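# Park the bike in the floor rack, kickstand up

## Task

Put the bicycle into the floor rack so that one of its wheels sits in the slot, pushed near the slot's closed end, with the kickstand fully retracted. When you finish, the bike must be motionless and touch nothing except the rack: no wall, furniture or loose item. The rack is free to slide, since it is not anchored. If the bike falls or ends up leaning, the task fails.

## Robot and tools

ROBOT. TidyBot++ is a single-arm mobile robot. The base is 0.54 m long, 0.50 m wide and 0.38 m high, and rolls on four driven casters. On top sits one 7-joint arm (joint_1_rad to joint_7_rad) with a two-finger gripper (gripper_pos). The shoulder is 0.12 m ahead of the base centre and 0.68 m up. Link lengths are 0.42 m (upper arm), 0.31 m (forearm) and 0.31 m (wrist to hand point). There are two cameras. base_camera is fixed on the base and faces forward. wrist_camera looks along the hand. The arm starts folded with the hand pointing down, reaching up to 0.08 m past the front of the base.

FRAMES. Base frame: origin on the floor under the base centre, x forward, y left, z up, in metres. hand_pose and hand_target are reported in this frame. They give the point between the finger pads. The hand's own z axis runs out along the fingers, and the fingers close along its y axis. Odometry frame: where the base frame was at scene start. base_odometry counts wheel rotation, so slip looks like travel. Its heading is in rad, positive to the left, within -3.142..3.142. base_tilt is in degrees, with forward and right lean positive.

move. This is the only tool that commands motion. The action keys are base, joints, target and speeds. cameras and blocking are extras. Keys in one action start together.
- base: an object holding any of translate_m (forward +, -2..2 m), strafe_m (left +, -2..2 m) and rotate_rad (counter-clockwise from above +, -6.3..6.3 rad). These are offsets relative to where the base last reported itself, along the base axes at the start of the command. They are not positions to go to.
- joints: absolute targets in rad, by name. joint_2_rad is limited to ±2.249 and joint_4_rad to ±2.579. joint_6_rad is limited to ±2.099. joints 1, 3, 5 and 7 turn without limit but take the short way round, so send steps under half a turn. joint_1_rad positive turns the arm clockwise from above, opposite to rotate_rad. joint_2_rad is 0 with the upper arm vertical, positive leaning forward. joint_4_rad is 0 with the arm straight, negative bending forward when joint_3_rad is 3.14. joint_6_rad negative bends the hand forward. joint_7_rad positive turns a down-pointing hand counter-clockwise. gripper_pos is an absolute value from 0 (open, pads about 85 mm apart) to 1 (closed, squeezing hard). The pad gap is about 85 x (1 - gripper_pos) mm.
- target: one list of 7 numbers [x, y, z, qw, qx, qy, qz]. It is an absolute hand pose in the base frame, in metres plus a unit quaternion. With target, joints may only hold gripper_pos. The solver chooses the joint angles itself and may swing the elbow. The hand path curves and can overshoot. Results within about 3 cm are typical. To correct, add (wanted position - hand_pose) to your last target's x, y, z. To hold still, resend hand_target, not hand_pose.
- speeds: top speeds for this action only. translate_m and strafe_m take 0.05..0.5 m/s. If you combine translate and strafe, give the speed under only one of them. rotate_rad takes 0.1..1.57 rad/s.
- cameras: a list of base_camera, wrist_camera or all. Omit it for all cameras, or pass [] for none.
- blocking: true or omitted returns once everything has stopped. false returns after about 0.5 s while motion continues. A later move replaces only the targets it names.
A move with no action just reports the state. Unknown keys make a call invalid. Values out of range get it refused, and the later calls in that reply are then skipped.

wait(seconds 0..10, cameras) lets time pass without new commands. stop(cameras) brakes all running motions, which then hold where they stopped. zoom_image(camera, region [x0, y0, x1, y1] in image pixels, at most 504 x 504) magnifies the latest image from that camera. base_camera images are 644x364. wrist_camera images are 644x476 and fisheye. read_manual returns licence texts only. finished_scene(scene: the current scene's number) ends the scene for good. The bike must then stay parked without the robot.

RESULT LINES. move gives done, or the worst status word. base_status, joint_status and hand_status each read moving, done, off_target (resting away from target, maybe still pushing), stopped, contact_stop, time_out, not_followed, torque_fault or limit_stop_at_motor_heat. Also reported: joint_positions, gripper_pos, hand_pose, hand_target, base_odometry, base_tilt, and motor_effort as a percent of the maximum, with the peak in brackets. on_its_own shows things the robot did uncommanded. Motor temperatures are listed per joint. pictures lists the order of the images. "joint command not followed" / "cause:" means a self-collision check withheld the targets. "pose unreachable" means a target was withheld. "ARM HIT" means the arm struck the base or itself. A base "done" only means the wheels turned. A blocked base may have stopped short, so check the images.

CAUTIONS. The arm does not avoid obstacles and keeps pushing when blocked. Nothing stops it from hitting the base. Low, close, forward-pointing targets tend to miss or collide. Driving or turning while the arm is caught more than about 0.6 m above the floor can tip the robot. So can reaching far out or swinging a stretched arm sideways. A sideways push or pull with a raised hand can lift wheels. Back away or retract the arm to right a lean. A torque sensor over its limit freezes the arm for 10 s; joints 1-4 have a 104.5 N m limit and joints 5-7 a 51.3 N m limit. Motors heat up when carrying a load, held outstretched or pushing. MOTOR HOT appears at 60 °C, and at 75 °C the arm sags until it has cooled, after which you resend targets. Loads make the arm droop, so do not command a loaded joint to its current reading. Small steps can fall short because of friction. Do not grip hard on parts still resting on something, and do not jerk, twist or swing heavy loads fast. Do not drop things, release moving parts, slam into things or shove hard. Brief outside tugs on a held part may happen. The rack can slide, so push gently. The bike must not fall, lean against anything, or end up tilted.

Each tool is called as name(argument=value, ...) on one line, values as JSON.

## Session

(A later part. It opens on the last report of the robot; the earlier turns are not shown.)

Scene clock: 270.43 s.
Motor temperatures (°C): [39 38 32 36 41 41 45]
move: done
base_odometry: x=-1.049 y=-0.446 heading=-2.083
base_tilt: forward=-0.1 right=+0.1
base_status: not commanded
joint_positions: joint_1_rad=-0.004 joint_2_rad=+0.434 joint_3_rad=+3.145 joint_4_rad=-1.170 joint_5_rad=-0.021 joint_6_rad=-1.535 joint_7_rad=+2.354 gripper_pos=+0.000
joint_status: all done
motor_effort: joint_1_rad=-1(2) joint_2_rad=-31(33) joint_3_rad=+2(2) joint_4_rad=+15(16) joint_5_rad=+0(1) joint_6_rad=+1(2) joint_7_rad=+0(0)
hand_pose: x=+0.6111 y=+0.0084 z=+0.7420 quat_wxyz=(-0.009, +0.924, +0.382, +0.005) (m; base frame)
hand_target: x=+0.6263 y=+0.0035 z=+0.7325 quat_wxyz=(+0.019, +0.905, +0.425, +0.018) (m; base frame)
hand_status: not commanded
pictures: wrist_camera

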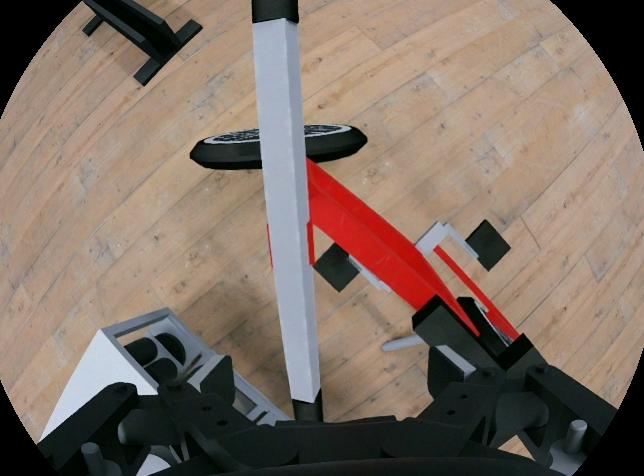

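move(joints={"joint_1_rad": -0.031, "joint_2_rad": 0.47, "joint_4_rad": -1.425, "joint_6_rad": -1.203})

Scene clock: 279.27 s.
Motor temperatures (°C): [39 38 32 36 41 41 45]
move: done
base_odometry: x=-1.049 y=-0.446 heading=-2.083
base_tilt: forward=-0.1 right=+0.0
base_status: not commanded
joint_positions: joint_1_rad=-0.020 joint_2_rad=+0.465 joint_3_rad=+3.145 joint_4_rad=-1.400 joint_5_rad=-0.021 joint_6_rad=-1.278 joint_7_rad=+2.354 gripper_pos=+0.000
joint_status: all done
motor_effort: joint_1_rad=-1(2) joint_2_rad=-31(33) joint_3_rad=+1(2) joint_4_rad=+15(16) joint_5_rad=+0(0) joint_6_rad=+0(2) joint_7_rad=+0(0)
hand_pose: x=+0.6079 y=+0.0160 z=+0.6552 quat_wxyz=(-0.009, +0.922, +0.387, +0.003) (m; base frame)
hand_target: x=+0.6210 y=+0.0118 z=+0.6459 quat_wxyz=(+0.017, +0.901, +0.434, +0.016) (m; base frame)
hand_status: not commanded
pictures: base_camera, wrist_camera

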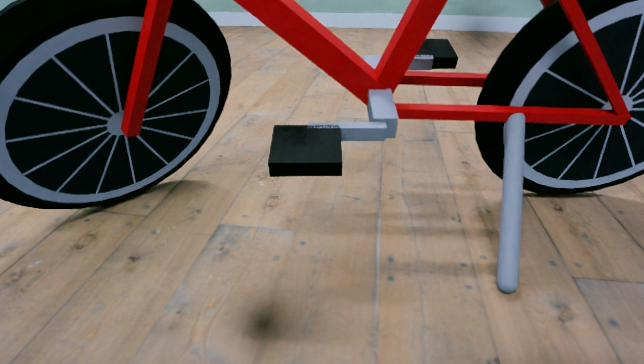

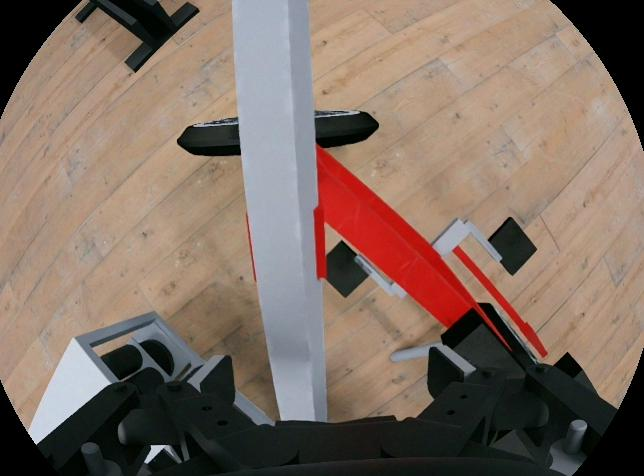

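move(joints={"joint_1_rad": -0.046, "joint_2_rad": 0.462}, cameras=[])

move(joints={"gripper_pos": 0.7})

Scene clock: 284.17 s.
Motor temperatures (°C): [39 38 32 36 41 41 45]
move: done
base_odometry: x=-1.049 y=-0.446 heading=-2.083
base_tilt: forward=+0.0 right=+0.0
base_status: not commanded
joint_positions: joint_1_rad=-0.038 joint_2_rad=+0.465 joint_3_rad=+3.145 joint_4_rad=-1.400 joint_5_rad=-0.021 joint_6_rad=-1.276 joint_7_rad=+2.354 gripper_pos=+0.000
joint_status: all done
motor_effort: joint_1_rad=-1(3) joint_2_rad=-31(31) joint_3_rad=+1(2) joint_4_rad=+15(15) joint_5_rad=+0(1) joint_6_rad=+0(1) joint_7_rad=+0(0)
hand_pose: x=+0.6081 y=+0.0249 z=+0.6552 quat_wxyz=(-0.009, +0.919, +0.395, +0.003) (m; base frame)
hand_target: x=+0.6210 y=+0.0194 z=+0.6499 quat_wxyz=(+0.019, +0.897, +0.441, +0.020) (m; base frame)
hand_status: not commanded
pictures: none
No camera images: "cameras" was empty.

Scene clock: 285.10 s.
Motor temperatures (°C): [39 38 32 36 41 41 45]
move: done
base_odometry: x=-1.049 y=-0.446 heading=-2.083
base_tilt: forward=-0.1 right=+0.0
base_status: not commanded
joint_positions: joint_1_rad=-0.045 joint_2_rad=+0.465 joint_3_rad=+3.144 joint_4_rad=-1.404 joint_5_rad=-0.021 joint_6_rad=-1.276 joint_7_rad=+2.354 gripper_pos=+0.700
joint_status: all done
motor_effort: joint_1_rad=+0(2) joint_2_rad=-30(31) joint_3_rad=+2(4) joint_4_rad=+15(16) joint_5_rad=+1(3) joint_6_rad=+2(5) joint_7_rad=+0(1)
hand_pose: x=+0.6063 y=+0.0286 z=+0.6540 quat_wxyz=(-0.010, +0.917, +0.399, +0.002) (m; base frame)
hand_target: x=+0.6210 y=+0.0194 z=+0.6499 quat_wxyz=(+0.019, +0.897, +0.441, +0.020) (m; base frame)
hand_status: not commanded
pictures: base_camera, wrist_camera

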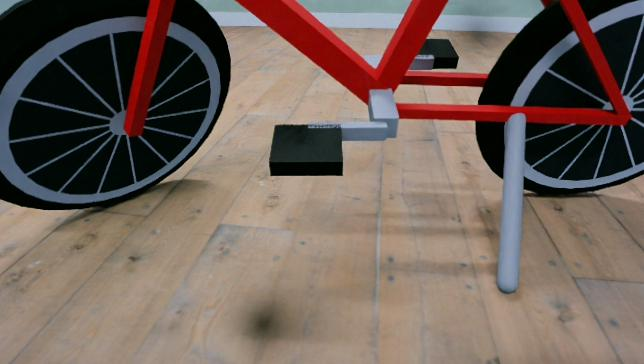

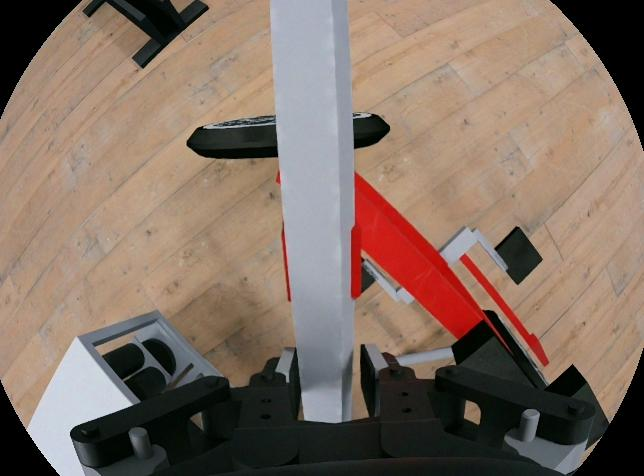

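move(joints={"gripper_pos": 1.0}, cameras=["wrist_camera"])

Scene clock: 287.90 s.
Motor temperatures (°C): [39 38 32 36 41 41 45]
move: off_target
base_odometry: x=-1.049 y=-0.446 heading=-2.083
base_tilt: forward=+0.0 right=+0.0
base_status: not commanded
joint_positions: joint_1_rad=-0.046 joint_2_rad=+0.464 joint_3_rad=+3.144 joint_4_rad=-1.405 joint_5_rad=-0.020 joint_6_rad=-1.274 joint_7_rad=+2.354 gripper_pos=+0.795
joint_status: gripper_pos off_target (ended at +0.795, target +1.000)
motor_effort: joint_1_rad=-1(2) joint_2_rad=-29(30) joint_3_rad=+1(4) joint_4_rad=+15(16) joint_5_rad=-1(3) joint_6_rad=+3(4) joint_7_rad=+2(2)
hand_pose: x=+0.6063 y=+0.0291 z=+0.6546 quat_wxyz=(-0.009, +0.917, +0.400, +0.002) (m; base frame)
hand_target: x=+0.6210 y=+0.0194 z=+0.6499 quat_wxyz=(+0.019, +0.897, +0.441, +0.020) (m; base frame)
hand_status: not commanded
pictures: wrist_camera

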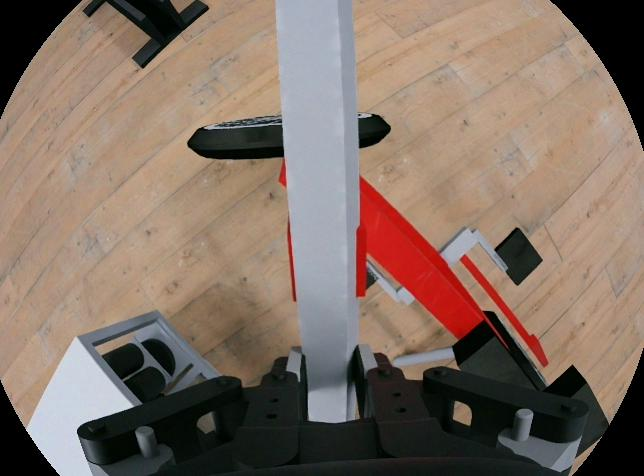

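move(joints={"joint_1_rad": -0.079, "joint_2_rad": 0.437, "joint_4_rad": -1.469, "joint_6_rad": -1.184, "joint_7_rad": 1.97})

Scene clock: 304.53 s.
Motor temperatures (°C): [39 38 32 36 41 41 45]
move: done
base_odometry: x=-1.049 y=-0.446 heading=-2.083
base_tilt: forward=-0.1 right=+0.1
base_status: not commanded
joint_positions: joint_1_rad=-0.070 joint_2_rad=+0.443 joint_3_rad=+3.144 joint_4_rad=-1.438 joint_5_rad=-0.020 joint_6_rad=-1.261 joint_7_rad=+2.033 gripper_pos=+0.805
joint_status: all done
motor_effort: joint_1_rad=-1(1) joint_2_rad=-27(29) joint_3_rad=+1(1) joint_4_rad=+13(15) joint_5_rad=-3(3) joint_6_rad=+1(2) joint_7_rad=-1(2)
hand_pose: x=+0.5971 y=+0.0400 z=+0.6548 quat_wxyz=(-0.009, +0.966, +0.259, +0.002) (m; base frame)
hand_target: x=+0.6088 y=+0.0351 z=+0.6488 quat_wxyz=(+0.013, +0.970, +0.241, +0.024) (m; base frame)
hand_status: not commanded
pictures: base_camera, wrist_camera

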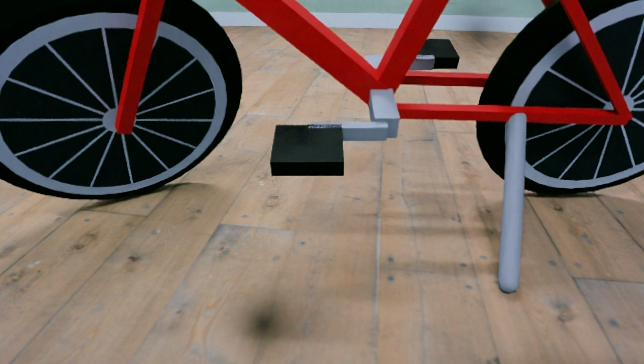

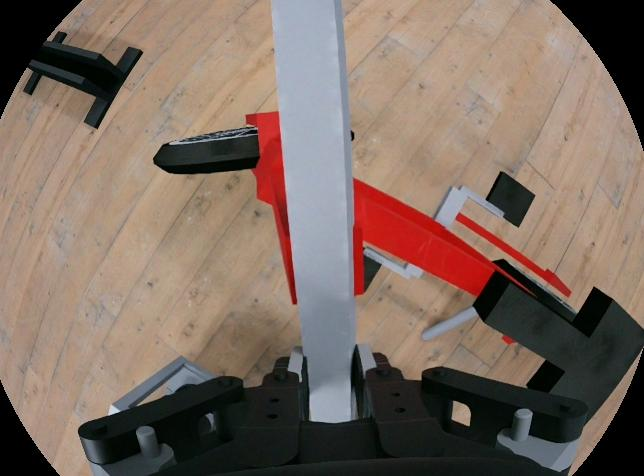

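move(joints={"joint_1_rad": -0.125, "joint_2_rad": 0.422, "joint_4_rad": -1.495, "joint_6_rad": -1.173, "joint_7_rad": 1.65}, cameras=[])

move(joints={"joint_1_rad": -0.168, "joint_2_rad": 0.422, "joint_4_rad": -1.495, "joint_6_rad": -1.173, "joint_7_rad": 1.35})

Scene clock: 310.23 s.
Motor temperatures (°C): [39 38 32 36 41 41 45]
move: done
base_odometry: x=-1.049 y=-0.446 heading=-2.083
base_tilt: forward=-0.1 right=+0.0
base_status: not commanded
joint_positions: joint_1_rad=-0.106 joint_2_rad=+0.426 joint_3_rad=+3.144 joint_4_rad=-1.457 joint_5_rad=-0.002 joint_6_rad=-1.248 joint_7_rad=+1.724 gripper_pos=+0.817
joint_status: all done
motor_effort: joint_1_rad=-3(4) joint_2_rad=-26(28) joint_3_rad=-2(3) joint_4_rad=+12(14) joint_5_rad=-5(6) joint_6_rad=+0(2) joint_7_rad=-1(2)
hand_pose: x=+0.5923 y=+0.0516 z=+0.6572 quat_wxyz=(-0.001, +0.992, +0.128, +0.005) (m; base frame)
hand_target: x=+0.5998 y=+0.0567 z=+0.6482 quat_wxyz=(+0.008, +0.994, +0.106, +0.026) (m; base frame)
hand_status: not commanded
pictures: none
No camera images: "cameras" was empty.

Scene clock: 311.27 s.
Motor temperatures (°C): [39 38 32 36 41 41 45]
move: done
base_odometry: x=-1.049 y=-0.446 heading=-2.083
base_tilt: forward=+0.0 right=+0.0
base_status: not commanded
joint_positions: joint_1_rad=-0.140 joint_2_rad=+0.417 joint_3_rad=+3.146 joint_4_rad=-1.457 joint_5_rad=+0.007 joint_6_rad=-1.247 joint_7_rad=+1.433 gripper_pos=+0.821
joint_status: all done
motor_effort: joint_1_rad=-5(7) joint_2_rad=-25(27) joint_3_rad=-3(4) joint_4_rad=+12(14) joint_5_rad=-6(7) joint_6_rad=+2(3) joint_7_rad=-3(3)
hand_pose: x=+0.5916 y=+0.0638 z=+0.6615 quat_wxyz=(+0.003, +1.000, +0.000, +0.011) (m; base frame)
hand_target: x=+0.5969 y=+0.0773 z=+0.6482 quat_wxyz=(+0.004, +0.999, -0.022, +0.027) (m; base frame)
hand_status: not commanded
pictures: base_camera, wrist_camera

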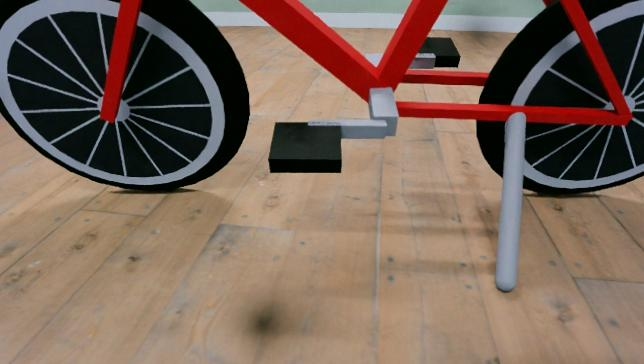

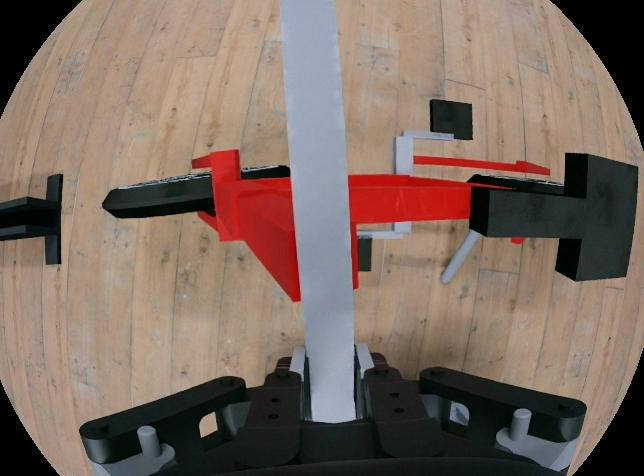

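move(base={"translate_m": 0.13}, speeds={"translate_m": 0.08})

Scene clock: 318.67 s.
Motor temperatures (°C): [39 38 32 36 41 41 45]
move: done
base_odometry: x=-1.112 y=-0.560 heading=-2.083
base_tilt: forward=+0.0 right=+0.0
base_status: done
joint_positions: joint_1_rad=-0.182 joint_2_rad=+0.343 joint_3_rad=+3.133 joint_4_rad=-1.484 joint_5_rad=+0.007 joint_6_rad=-1.254 joint_7_rad=+1.433 gripper_pos=+0.821
joint_status: not commanded
motor_effort: joint_1_rad=+2(6) joint_2_rad=-13(26) joint_3_rad=+3(6) joint_4_rad=+11(20) joint_5_rad=-2(6) joint_6_rad=+10(18) joint_7_rad=-3(4)
hand_pose: x=+0.5751 y=+0.0870 z=+0.6876 quat_wxyz=(-0.003, +0.999, +0.027, +0.030) (m; base frame)
hand_target: x=+0.5969 y=+0.0773 z=+0.6482 quat_wxyz=(+0.004, +0.999, -0.022, +0.027) (m; base frame)
hand_status: not commanded
pictures: base_camera, wrist_camera

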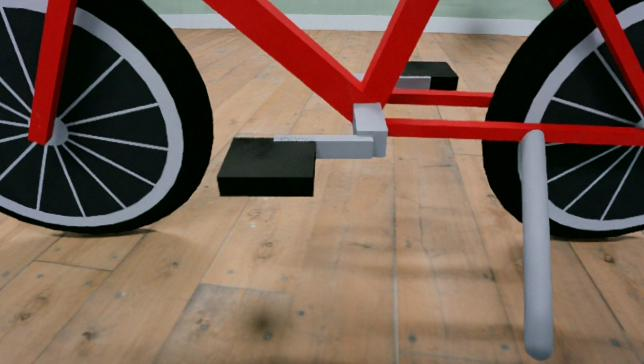

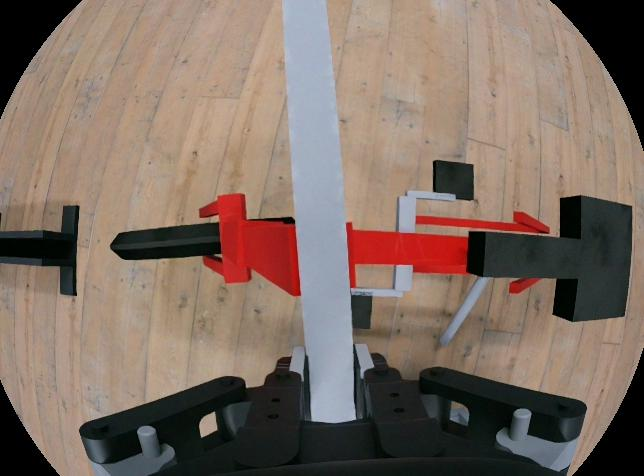

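zoom_image(camera="wrist_camera", region=[0, 170, 240, 320])

Scaled by 2.100.

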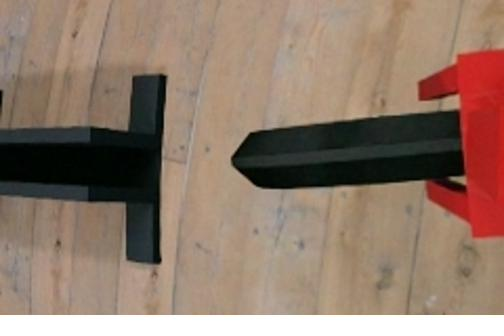

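move(joints={"joint_2_rad": 0.403, "joint_4_rad": -1.425, "joint_6_rad": -1.262}, cameras=[])

move(base={"strafe_m": 0.1, "translate_m": -0.01}, speeds={"strafe_m": 0.08})

Scene clock: 343.03 s.
Motor temperatures (°C): [39 38 32 36 41 41 45]
move: off_target
base_odometry: x=-1.112 y=-0.560 heading=-2.083
base_tilt: forward=+0.0 right=+0.0
base_status: not commanded
joint_positions: joint_1_rad=-0.182 joint_2_rad=+0.361 joint_3_rad=+3.133 joint_4_rad=-1.452 joint_5_rad=+0.007 joint_6_rad=-1.273 joint_7_rad=+1.433 gripper_pos=+0.821
joint_status: joint_2_rad off_target (ended at +0.361, target +0.403); the others done
motor_effort: joint_1_rad=+1(2) joint_2_rad=-22(23) joint_3_rad=+3(4) joint_4_rad=+15(17) joint_5_rad=-1(2) joint_6_rad=+9(12) joint_7_rad=-2(3)
hand_pose: x=+0.5816 y=+0.0881 z=+0.6894 quat_wxyz=(-0.003, +0.999, +0.027, +0.028) (m; base frame)
hand_target: x=+0.5979 y=+0.0773 z=+0.6781 quat_wxyz=(+0.004, +0.999, -0.023, +0.027) (m; base frame)
hand_status: not commanded
pictures: none
No camera images: "cameras" was empty.

Scene clock: 344.83 s.
Motor temperatures (°C): [39 38 32 36 41 41 45]
move: done
base_odometry: x=-1.020 y=-0.600 heading=-2.083
base_tilt: forward=-0.1 right=+0.0
base_status: done
joint_positions: joint_1_rad=-0.182 joint_2_rad=+0.363 joint_3_rad=+3.131 joint_4_rad=-1.451 joint_5_rad=+0.007 joint_6_rad=-1.273 joint_7_rad=+1.433 gripper_pos=+0.821
joint_status: not commanded
motor_effort: joint_1_rad=+0(5) joint_2_rad=-23(24) joint_3_rad=+2(5) joint_4_rad=+15(17) joint_5_rad=-2(4) joint_6_rad=+6(11) joint_7_rad=-2(3)
hand_pose: x=+0.5819 y=+0.0889 z=+0.6885 quat_wxyz=(-0.003, +0.999, +0.028, +0.027) (m; base frame)
hand_target: x=+0.5979 y=+0.0773 z=+0.6781 quat_wxyz=(+0.004, +0.999, -0.023, +0.027) (m; base frame)
hand_status: not commanded
pictures: base_camera, wrist_camera

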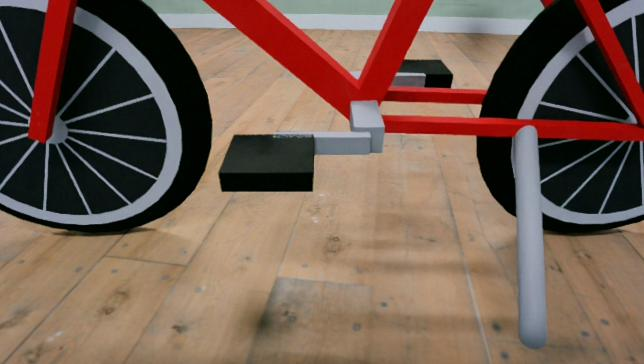

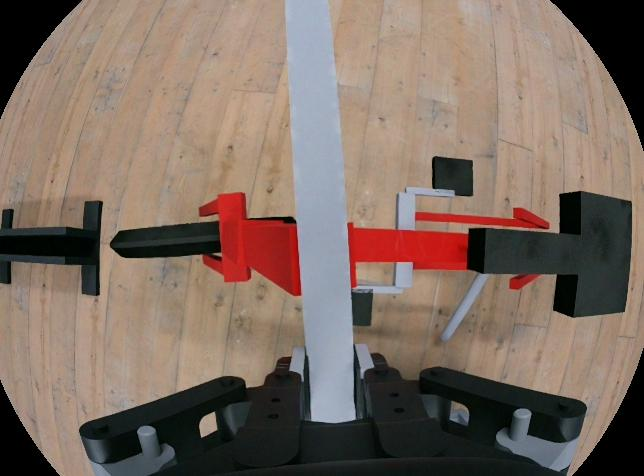

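zoom_image(camera="wrist_camera", region=[0, 170, 240, 320])

Scaled by 2.100.

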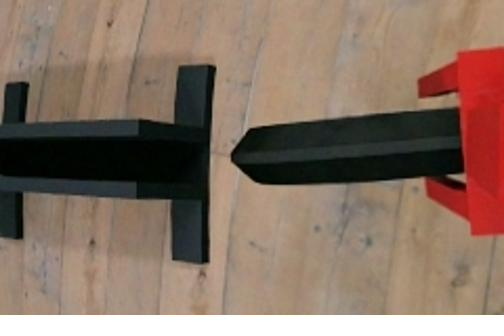

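move(joints={"joint_7_rad": 1.25}, base={"strafe_m": 0.08}, speeds={"strafe_m": 0.08})

zoom_image(camera="wrist_camera", region=[0, 170, 240, 320])

Scene clock: 361.43 s.
Motor temperatures (°C): [39 38 32 36 40 41 45]
move: done
base_odometry: x=-0.950 y=-0.639 heading=-2.083
base_tilt: forward=-0.1 right=+0.1
base_status: done
joint_positions: joint_1_rad=-0.183 joint_2_rad=+0.363 joint_3_rad=+3.128 joint_4_rad=-1.447 joint_5_rad=+0.007 joint_6_rad=-1.276 joint_7_rad=+1.324 gripper_pos=+0.821
joint_status: all done
motor_effort: joint_1_rad=+0(5) joint_2_rad=-23(24) joint_3_rad=+2(6) joint_4_rad=+15(17) joint_5_rad=+0(4) joint_6_rad=+7(11) joint_7_rad=-1(3)
hand_pose: x=+0.5822 y=+0.0910 z=+0.6897 quat_wxyz=(-0.005, +0.999, -0.025, +0.027) (m; base frame)
hand_target: x=+0.5979 y=+0.0773 z=+0.6781 quat_wxyz=(+0.003, +0.997, -0.073, +0.027) (m; base frame)
hand_status: not commanded
pictures: base_camera, wrist_camera

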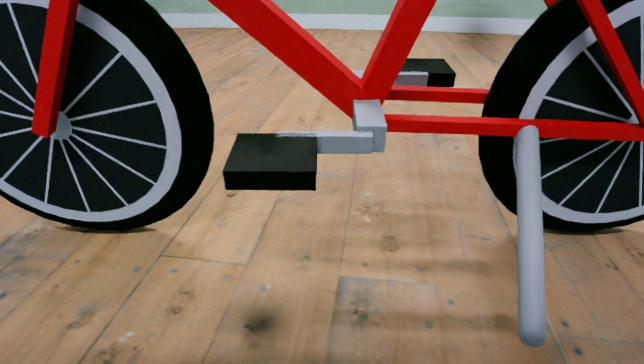

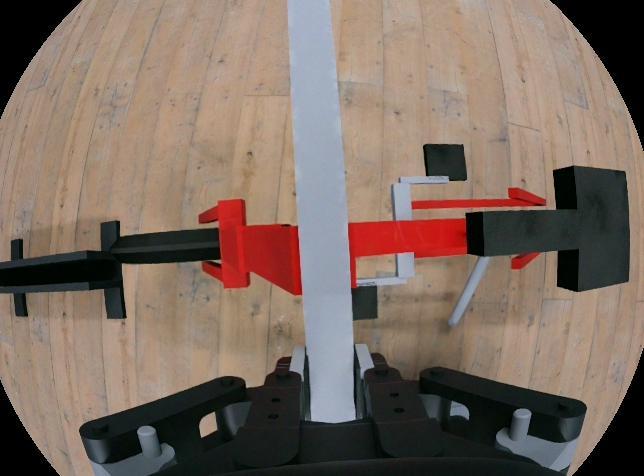

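Scaled by 2.100.

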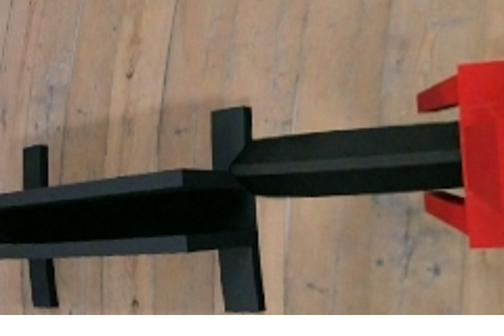

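move(joints={"joint_1_rad": -0.2, "joint_7_rad": 0.96})

move(base={"strafe_m": -0.13, "translate_m": -0.025}, speeds={"strafe_m": 0.08})

zoom_image(camera="wrist_camera", region=[0, 170, 240, 320])

Scene clock: 384.97 s.
Motor temperatures (°C): [39 38 32 36 40 40 45]
move: done
base_odometry: x=-0.950 y=-0.639 heading=-2.083
base_tilt: forward=-0.1 right=+0.0
base_status: not commanded
joint_positions: joint_1_rad=-0.211 joint_2_rad=+0.360 joint_3_rad=+3.128 joint_4_rad=-1.442 joint_5_rad=+0.007 joint_6_rad=-1.278 joint_7_rad=+1.037 gripper_pos=+0.821
joint_status: all done
motor_effort: joint_1_rad=+3(4) joint_2_rad=-20(22) joint_3_rad=+5(6) joint_4_rad=+15(15) joint_5_rad=+2(3) joint_6_rad=+10(10) joint_7_rad=-2(4)
hand_pose: x=+0.5808 y=+0.1043 z=+0.6928 quat_wxyz=(-0.010, +0.988, -0.153, +0.029) (m; base frame)
hand_target: x=+0.5952 y=+0.0926 z=+0.6781 quat_wxyz=(-0.002, +0.979, -0.200, +0.027) (m; base frame)
hand_status: not commanded
pictures: base_camera, wrist_camera

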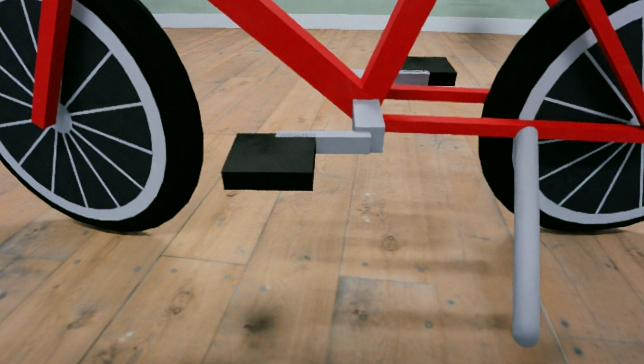

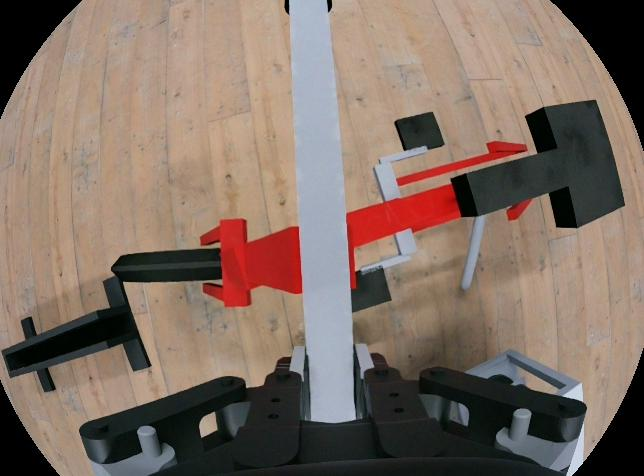

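Scene clock: 387.13 s.
Motor temperatures (°C): [39 38 32 36 40 40 45]
move: done
base_odometry: x=-1.051 y=-0.554 heading=-2.083
base_tilt: forward=-0.1 right=+0.0
base_status: done
joint_positions: joint_1_rad=-0.213 joint_2_rad=+0.361 joint_3_rad=+3.123 joint_4_rad=-1.439 joint_5_rad=+0.007 joint_6_rad=-1.279 joint_7_rad=+1.037 gripper_pos=+0.821
joint_status: not commanded
motor_effort: joint_1_rad=+4(7) joint_2_rad=-21(23) joint_3_rad=+6(8) joint_4_rad=+15(16) joint_5_rad=+4(6) joint_6_rad=+10(13) joint_7_rad=-1(2)
hand_pose: x=+0.5808 y=+0.1070 z=+0.6933 quat_wxyz=(-0.011, +0.988, -0.150, +0.029) (m; base frame)
hand_target: x=+0.5952 y=+0.0926 z=+0.6781 quat_wxyz=(-0.002, +0.979, -0.200, +0.027) (m; base frame)
hand_status: not commanded
pictures: base_camera, wrist_camera

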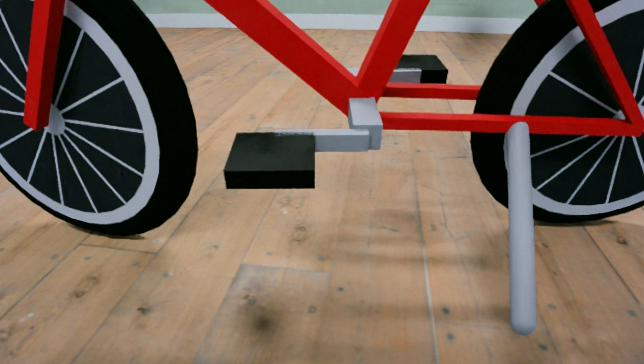

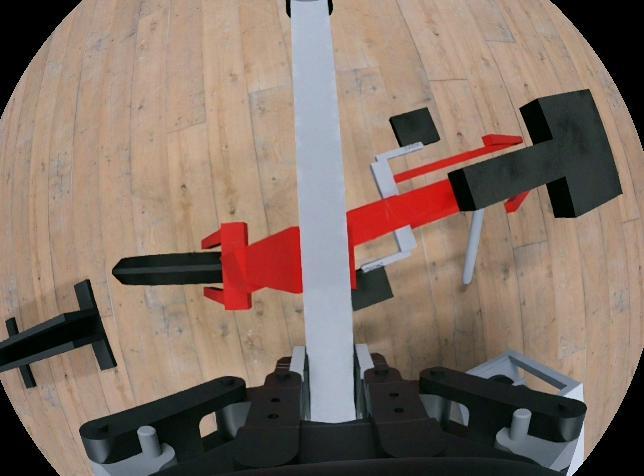

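Scaled by 2.100.

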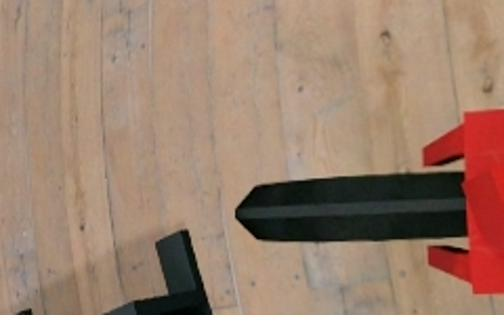

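move(joints={"joint_1_rad": -0.17, "joint_2_rad": 0.403, "joint_3_rad": 3.14, "joint_4_rad": -1.425, "joint_5_rad": 0.02, "joint_6_rad": -1.262, "joint_7_rad": 1.27})

zoom_image(camera="wrist_camera", region=[0, 120, 240, 320])

Scene clock: 410.93 s.
Motor temperatures (°C): [39 38 32 36 40 40 45]
move: done
base_odometry: x=-1.051 y=-0.554 heading=-2.083
base_tilt: forward=+0.0 right=+0.0
base_status: not commanded
joint_positions: joint_1_rad=-0.178 joint_2_rad=+0.365 joint_3_rad=+3.128 joint_4_rad=-1.435 joint_5_rad=+0.007 joint_6_rad=-1.277 joint_7_rad=+1.235 gripper_pos=+0.821
joint_status: all done
motor_effort: joint_1_rad=+0(3) joint_2_rad=-21(25) joint_3_rad=+2(6) joint_4_rad=+13(17) joint_5_rad=+1(5) joint_6_rad=+4(11) joint_7_rad=+1(2)
hand_pose: x=+0.5870 y=+0.0896 z=+0.6928 quat_wxyz=(-0.007, +0.997, -0.071, +0.032) (m; base frame)
hand_target: x=+0.5977 y=+0.0783 z=+0.6781 quat_wxyz=(+0.003, +0.998, -0.062, +0.027) (m; base frame)
hand_status: not commanded
pictures: base_camera, wrist_camera

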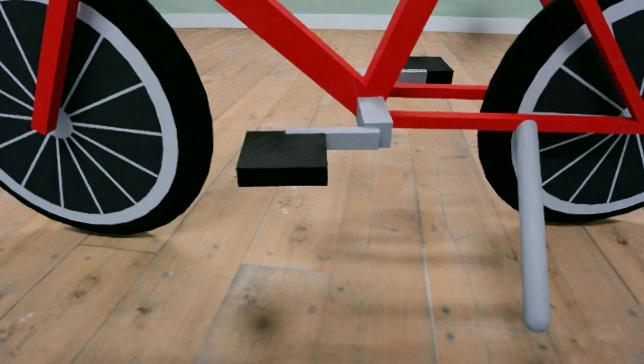

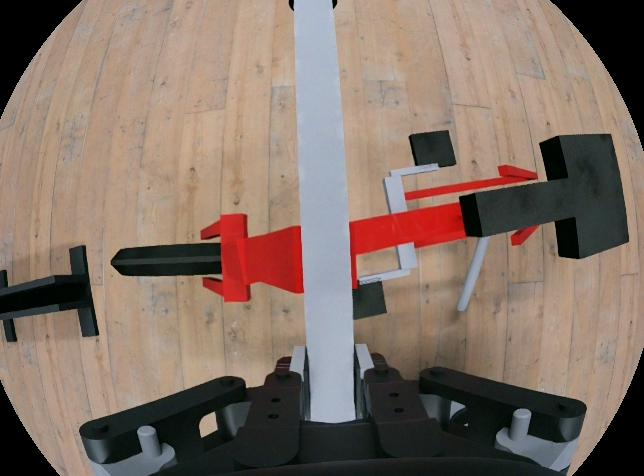

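Scaled by 2.100.

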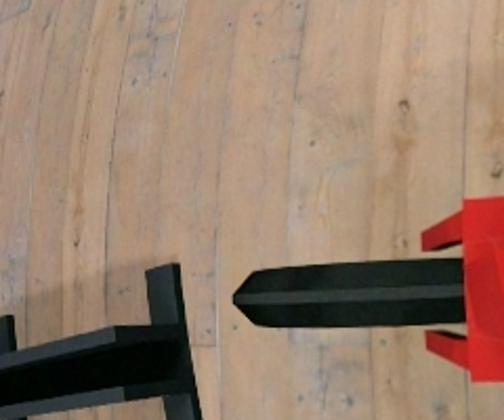

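move(joints={"joint_1_rad": -0.18, "joint_2_rad": 0.403, "joint_3_rad": 3.14, "joint_4_rad": -1.425, "joint_5_rad": 0.02, "joint_6_rad": -1.262, "joint_7_rad": 1.40})

zoom_image(camera="wrist_camera", region=[0, 200, 140, 340])

Scene clock: 429.33 s.
Motor temperatures (°C): [39 38 32 36 40 40 45]
move: done
base_odometry: x=-1.051 y=-0.554 heading=-2.083
base_tilt: forward=+0.0 right=-0.1
base_status: not commanded
joint_positions: joint_1_rad=-0.179 joint_2_rad=+0.368 joint_3_rad=+3.133 joint_4_rad=-1.434 joint_5_rad=+0.007 joint_6_rad=-1.277 joint_7_rad=+1.348 gripper_pos=+0.821
joint_status: all done
motor_effort: joint_1_rad=-1(3) joint_2_rad=-24(24) joint_3_rad=+1(2) joint_4_rad=+14(14) joint_5_rad=+1(2) joint_6_rad=+1(4) joint_7_rad=+1(3)
hand_pose: x=+0.5874 y=+0.0879 z=+0.6914 quat_wxyz=(-0.004, +0.999, -0.017, +0.031) (m; base frame)
hand_target: x=+0.5969 y=+0.0830 z=+0.6781 quat_wxyz=(+0.005, +1.000, +0.008, +0.027) (m; base frame)
hand_status: not commanded
pictures: base_camera, wrist_camera

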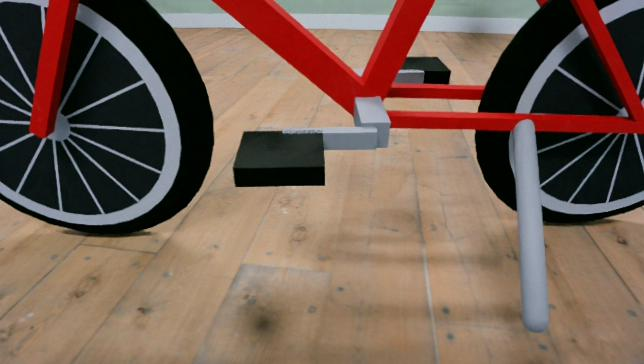

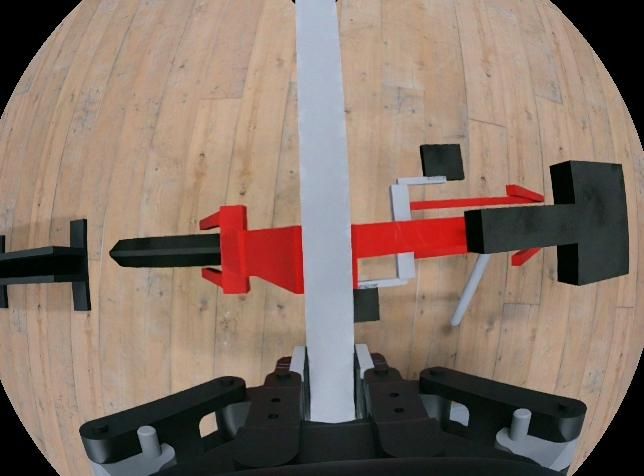

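Scaled by 3.600.

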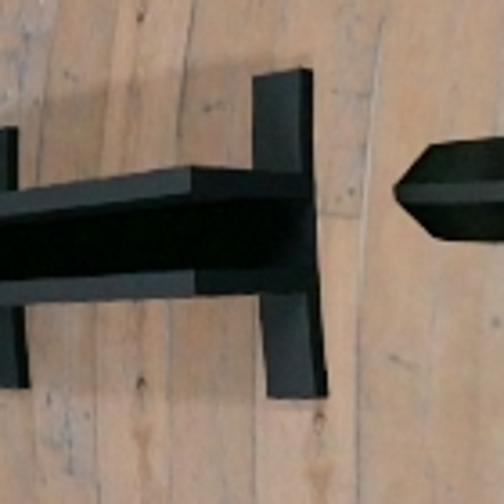

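move(joints={"joint_1_rad": -0.16, "joint_2_rad": 0.403, "joint_3_rad": 3.14, "joint_4_rad": -1.425, "joint_5_rad": 0.02, "joint_6_rad": -1.262, "joint_7_rad": 1.56}, cameras=[])

move(base={"strafe_m": 0.12}, speeds={"strafe_m": 0.08})

zoom_image(camera="wrist_camera", region=[0, 200, 140, 340])

Scene clock: 460.77 s.
Motor temperatures (°C): [39 38 32 36 40 40 45]
move: done
base_odometry: x=-1.051 y=-0.554 heading=-2.083
base_tilt: forward=-0.1 right=+0.1
base_status: not commanded
joint_positions: joint_1_rad=-0.164 joint_2_rad=+0.373 joint_3_rad=+3.133 joint_4_rad=-1.434 joint_5_rad=+0.007 joint_6_rad=-1.277 joint_7_rad=+1.503 gripper_pos=+0.821
joint_status: all done
motor_effort: joint_1_rad=-1(3) joint_2_rad=-25(26) joint_3_rad=+1(2) joint_4_rad=+15(15) joint_5_rad=+0(1) joint_6_rad=+1(2) joint_7_rad=+1(2)
hand_pose: x=+0.5887 y=+0.0808 z=+0.6893 quat_wxyz=(-0.001, +0.998, +0.053, +0.029) (m; base frame)
hand_target: x=+0.5985 y=+0.0735 z=+0.6781 quat_wxyz=(+0.007, +0.997, +0.078, +0.026) (m; base frame)
hand_status: not commanded
pictures: none
No camera images: "cameras" was empty.

Scene clock: 462.83 s.
Motor temperatures (°C): [39 38 32 36 40 40 45]
move: done
base_odometry: x=-0.946 y=-0.612 heading=-2.083
base_tilt: forward=-0.1 right=+0.0
base_status: done
joint_positions: joint_1_rad=-0.169 joint_2_rad=+0.372 joint_3_rad=+3.137 joint_4_rad=-1.433 joint_5_rad=+0.007 joint_6_rad=-1.277 joint_7_rad=+1.503 gripper_pos=+0.821
joint_status: not commanded
motor_effort: joint_1_rad=-1(5) joint_2_rad=-21(26) joint_3_rad=+1(5) joint_4_rad=+13(15) joint_5_rad=-1(3) joint_6_rad=+3(5) joint_7_rad=+0(1)
hand_pose: x=+0.5893 y=+0.0815 z=+0.6901 quat_wxyz=(-0.001, +0.998, +0.054, +0.030) (m; base frame)
hand_target: x=+0.5985 y=+0.0735 z=+0.6781 quat_wxyz=(+0.007, +0.997, +0.078, +0.026) (m; base frame)
hand_status: not commanded
pictures: base_camera, wrist_camera

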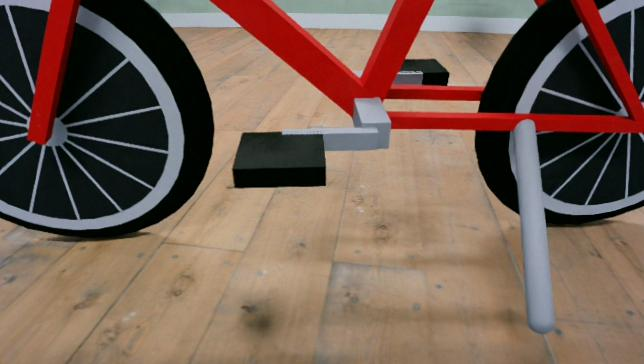

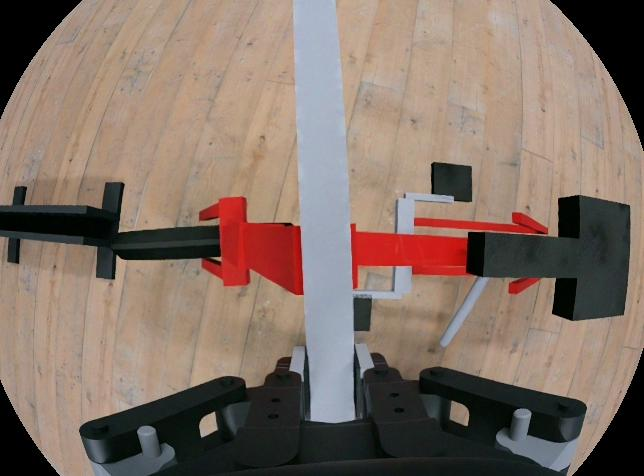

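Scaled by 3.600.

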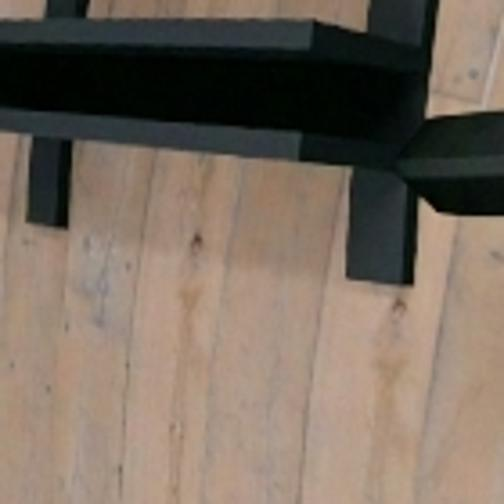

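move(joints={"joint_1_rad": -0.175, "joint_2_rad": 0.403, "joint_3_rad": 3.14, "joint_4_rad": -1.425, "joint_5_rad": 0.02, "joint_6_rad": -1.262, "joint_7_rad": 1.35})

zoom_image(camera="wrist_camera", region=[0, 200, 140, 340])

Scene clock: 477.03 s.
Motor temperatures (°C): [39 38 32 36 40 40 45]
move: done
base_odometry: x=-0.946 y=-0.612 heading=-2.083
base_tilt: forward=+0.0 right=+0.0
base_status: not commanded
joint_positions: joint_1_rad=-0.180 joint_2_rad=+0.369 joint_3_rad=+3.137 joint_4_rad=-1.432 joint_5_rad=+0.007 joint_6_rad=-1.281 joint_7_rad=+1.376 gripper_pos=+0.821
joint_status: all done
motor_effort: joint_1_rad=+1(2) joint_2_rad=-22(22) joint_3_rad=+4(5) joint_4_rad=+15(16) joint_5_rad=+0(2) joint_6_rad=+8(9) joint_7_rad=-2(2)
hand_pose: x=+0.5871 y=+0.0866 z=+0.6916 quat_wxyz=(-0.003, +1.000, -0.004, +0.029) (m; base frame)
hand_target: x=+0.5974 y=+0.0806 z=+0.6781 quat_wxyz=(+0.004, +0.999, -0.019, +0.027) (m; base frame)
hand_status: not commanded
pictures: base_camera, wrist_camera

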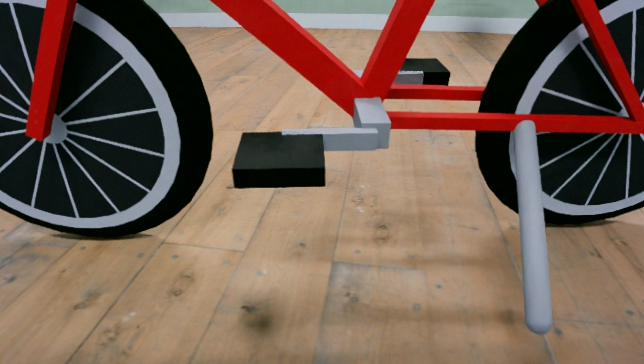

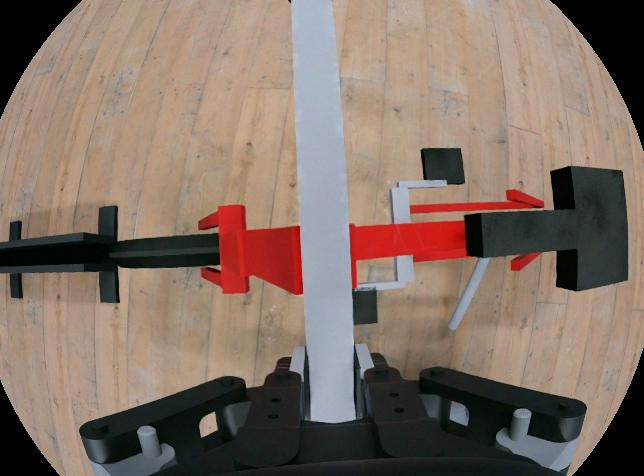

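Scaled by 3.600.

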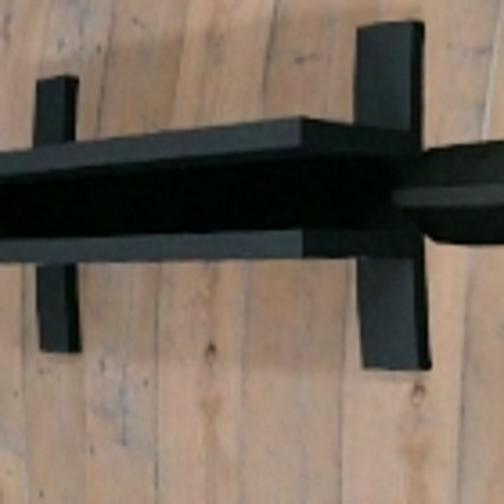

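move(joints={"joint_1_rad": -0.19, "joint_2_rad": 0.403, "joint_3_rad": 3.14, "joint_4_rad": -1.425, "joint_5_rad": 0.02, "joint_6_rad": -1.262, "joint_7_rad": 1.21}, cameras=[])

move(base={"strafe_m": 0.12, "translate_m": 0.01}, speeds={"strafe_m": 0.08})

zoom_image(camera="wrist_camera", region=[0, 200, 140, 340])

move(joints={"joint_1_rad": -0.175, "joint_2_rad": 0.403, "joint_3_rad": 3.14, "joint_4_rad": -1.425, "joint_5_rad": 0.02, "joint_6_rad": -1.262, "joint_7_rad": 1.42})

zoom_image(camera="wrist_camera", region=[0, 200, 140, 340])

Scene clock: 493.43 s.
Motor temperatures (°C): [39 38 32 36 40 40 45]
move: done
base_odometry: x=-0.946 y=-0.612 heading=-2.083
base_tilt: forward=-0.1 right=+0.0
base_status: not commanded
joint_positions: joint_1_rad=-0.194 joint_2_rad=+0.367 joint_3_rad=+3.136 joint_4_rad=-1.432 joint_5_rad=+0.007 joint_6_rad=-1.281 joint_7_rad=+1.260 gripper_pos=+0.821
joint_status: all done
motor_effort: joint_1_rad=+2(3) joint_2_rad=-21(22) joint_3_rad=+4(4) joint_4_rad=+15(16) joint_5_rad=+1(2) joint_6_rad=+8(9) joint_7_rad=-2(4)
hand_pose: x=+0.5858 y=+0.0934 z=+0.6928 quat_wxyz=(-0.005, +0.998, -0.055, +0.030) (m; base frame)
hand_target: x=+0.5961 y=+0.0878 z=+0.6781 quat_wxyz=(+0.002, +0.996, -0.082, +0.027) (m; base frame)
hand_status: not commanded
pictures: none
No camera images: "cameras" was empty.

Scene clock: 495.47 s.
Motor temperatures (°C): [39 38 32 36 40 40 45]
move: done
base_odometry: x=-0.846 y=-0.680 heading=-2.082
base_tilt: forward=-0.1 right=+0.0
base_status: done
joint_positions: joint_1_rad=-0.203 joint_2_rad=+0.368 joint_3_rad=+3.133 joint_4_rad=-1.432 joint_5_rad=+0.008 joint_6_rad=-1.282 joint_7_rad=+1.260 gripper_pos=+0.821
joint_status: not commanded
motor_effort: joint_1_rad=+0(5) joint_2_rad=-23(25) joint_3_rad=+3(5) joint_4_rad=+15(17) joint_5_rad=+0(3) joint_6_rad=+4(11) joint_7_rad=-1(2)
hand_pose: x=+0.5846 y=+0.0991 z=+0.6924 quat_wxyz=(-0.006, +0.998, -0.049, +0.030) (m; base frame)
hand_target: x=+0.5961 y=+0.0878 z=+0.6781 quat_wxyz=(+0.002, +0.996, -0.082, +0.027) (m; base frame)
hand_status: not commanded
pictures: base_camera, wrist_camera

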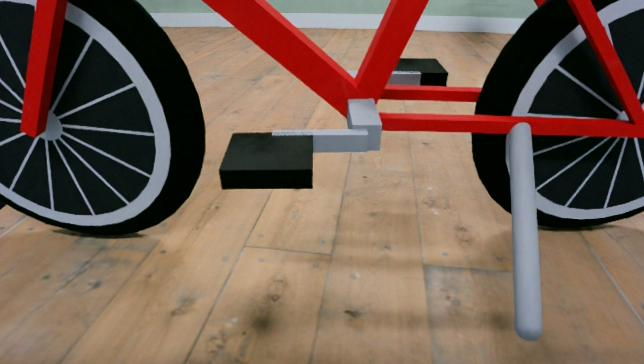

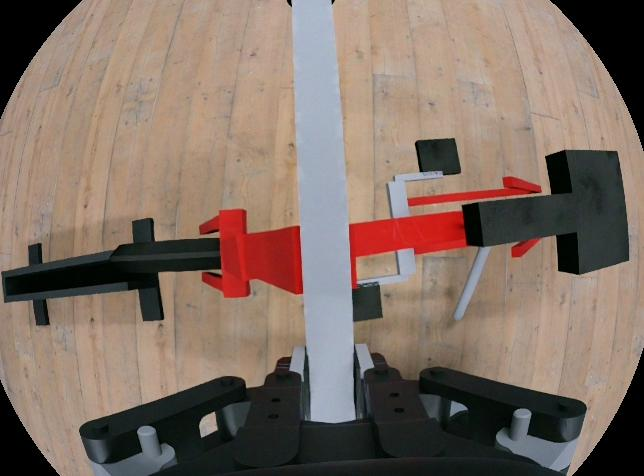

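Scaled by 3.600.

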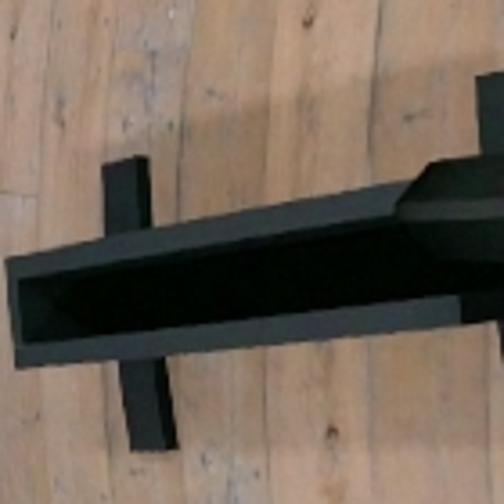

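Scene clock: 496.20 s.
Motor temperatures (°C): [39 38 32 36 40 40 45]
move: done
base_odometry: x=-0.846 y=-0.680 heading=-2.082
base_tilt: forward=+0.0 right=-0.1
base_status: not commanded
joint_positions: joint_1_rad=-0.183 joint_2_rad=+0.371 joint_3_rad=+3.133 joint_4_rad=-1.432 joint_5_rad=+0.008 joint_6_rad=-1.282 joint_7_rad=+1.396 gripper_pos=+0.821
joint_status: all done
motor_effort: joint_1_rad=-1(2) joint_2_rad=-23(26) joint_3_rad=+0(4) joint_4_rad=+12(15) joint_5_rad=-1(2) joint_6_rad=+1(5) joint_7_rad=+1(2)
hand_pose: x=+0.5866 y=+0.0898 z=+0.6910 quat_wxyz=(-0.003, +1.000, +0.009, +0.029) (m; base frame)
hand_target: x=+0.5973 y=+0.0807 z=+0.6781 quat_wxyz=(+0.005, +1.000, +0.016, +0.027) (m; base frame)
hand_status: not commanded
pictures: base_camera, wrist_camera

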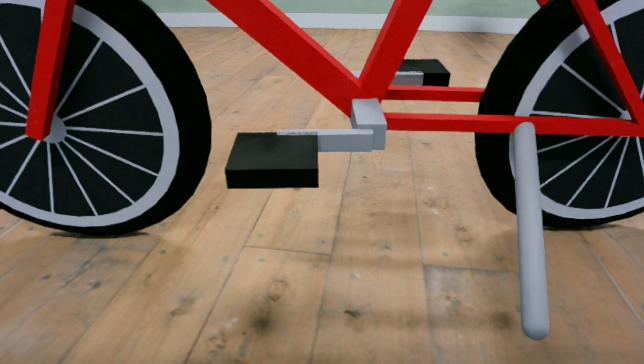

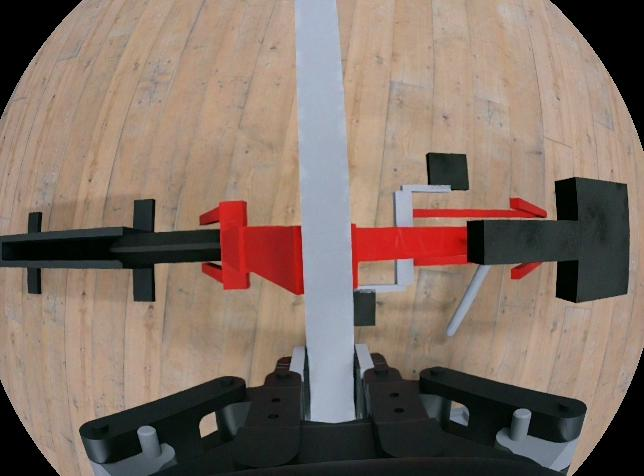

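Scaled by 3.600.

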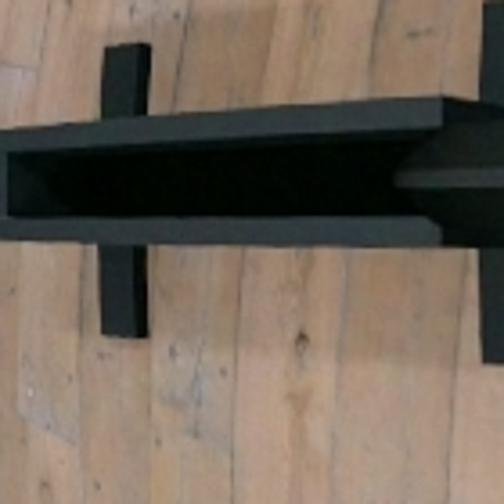

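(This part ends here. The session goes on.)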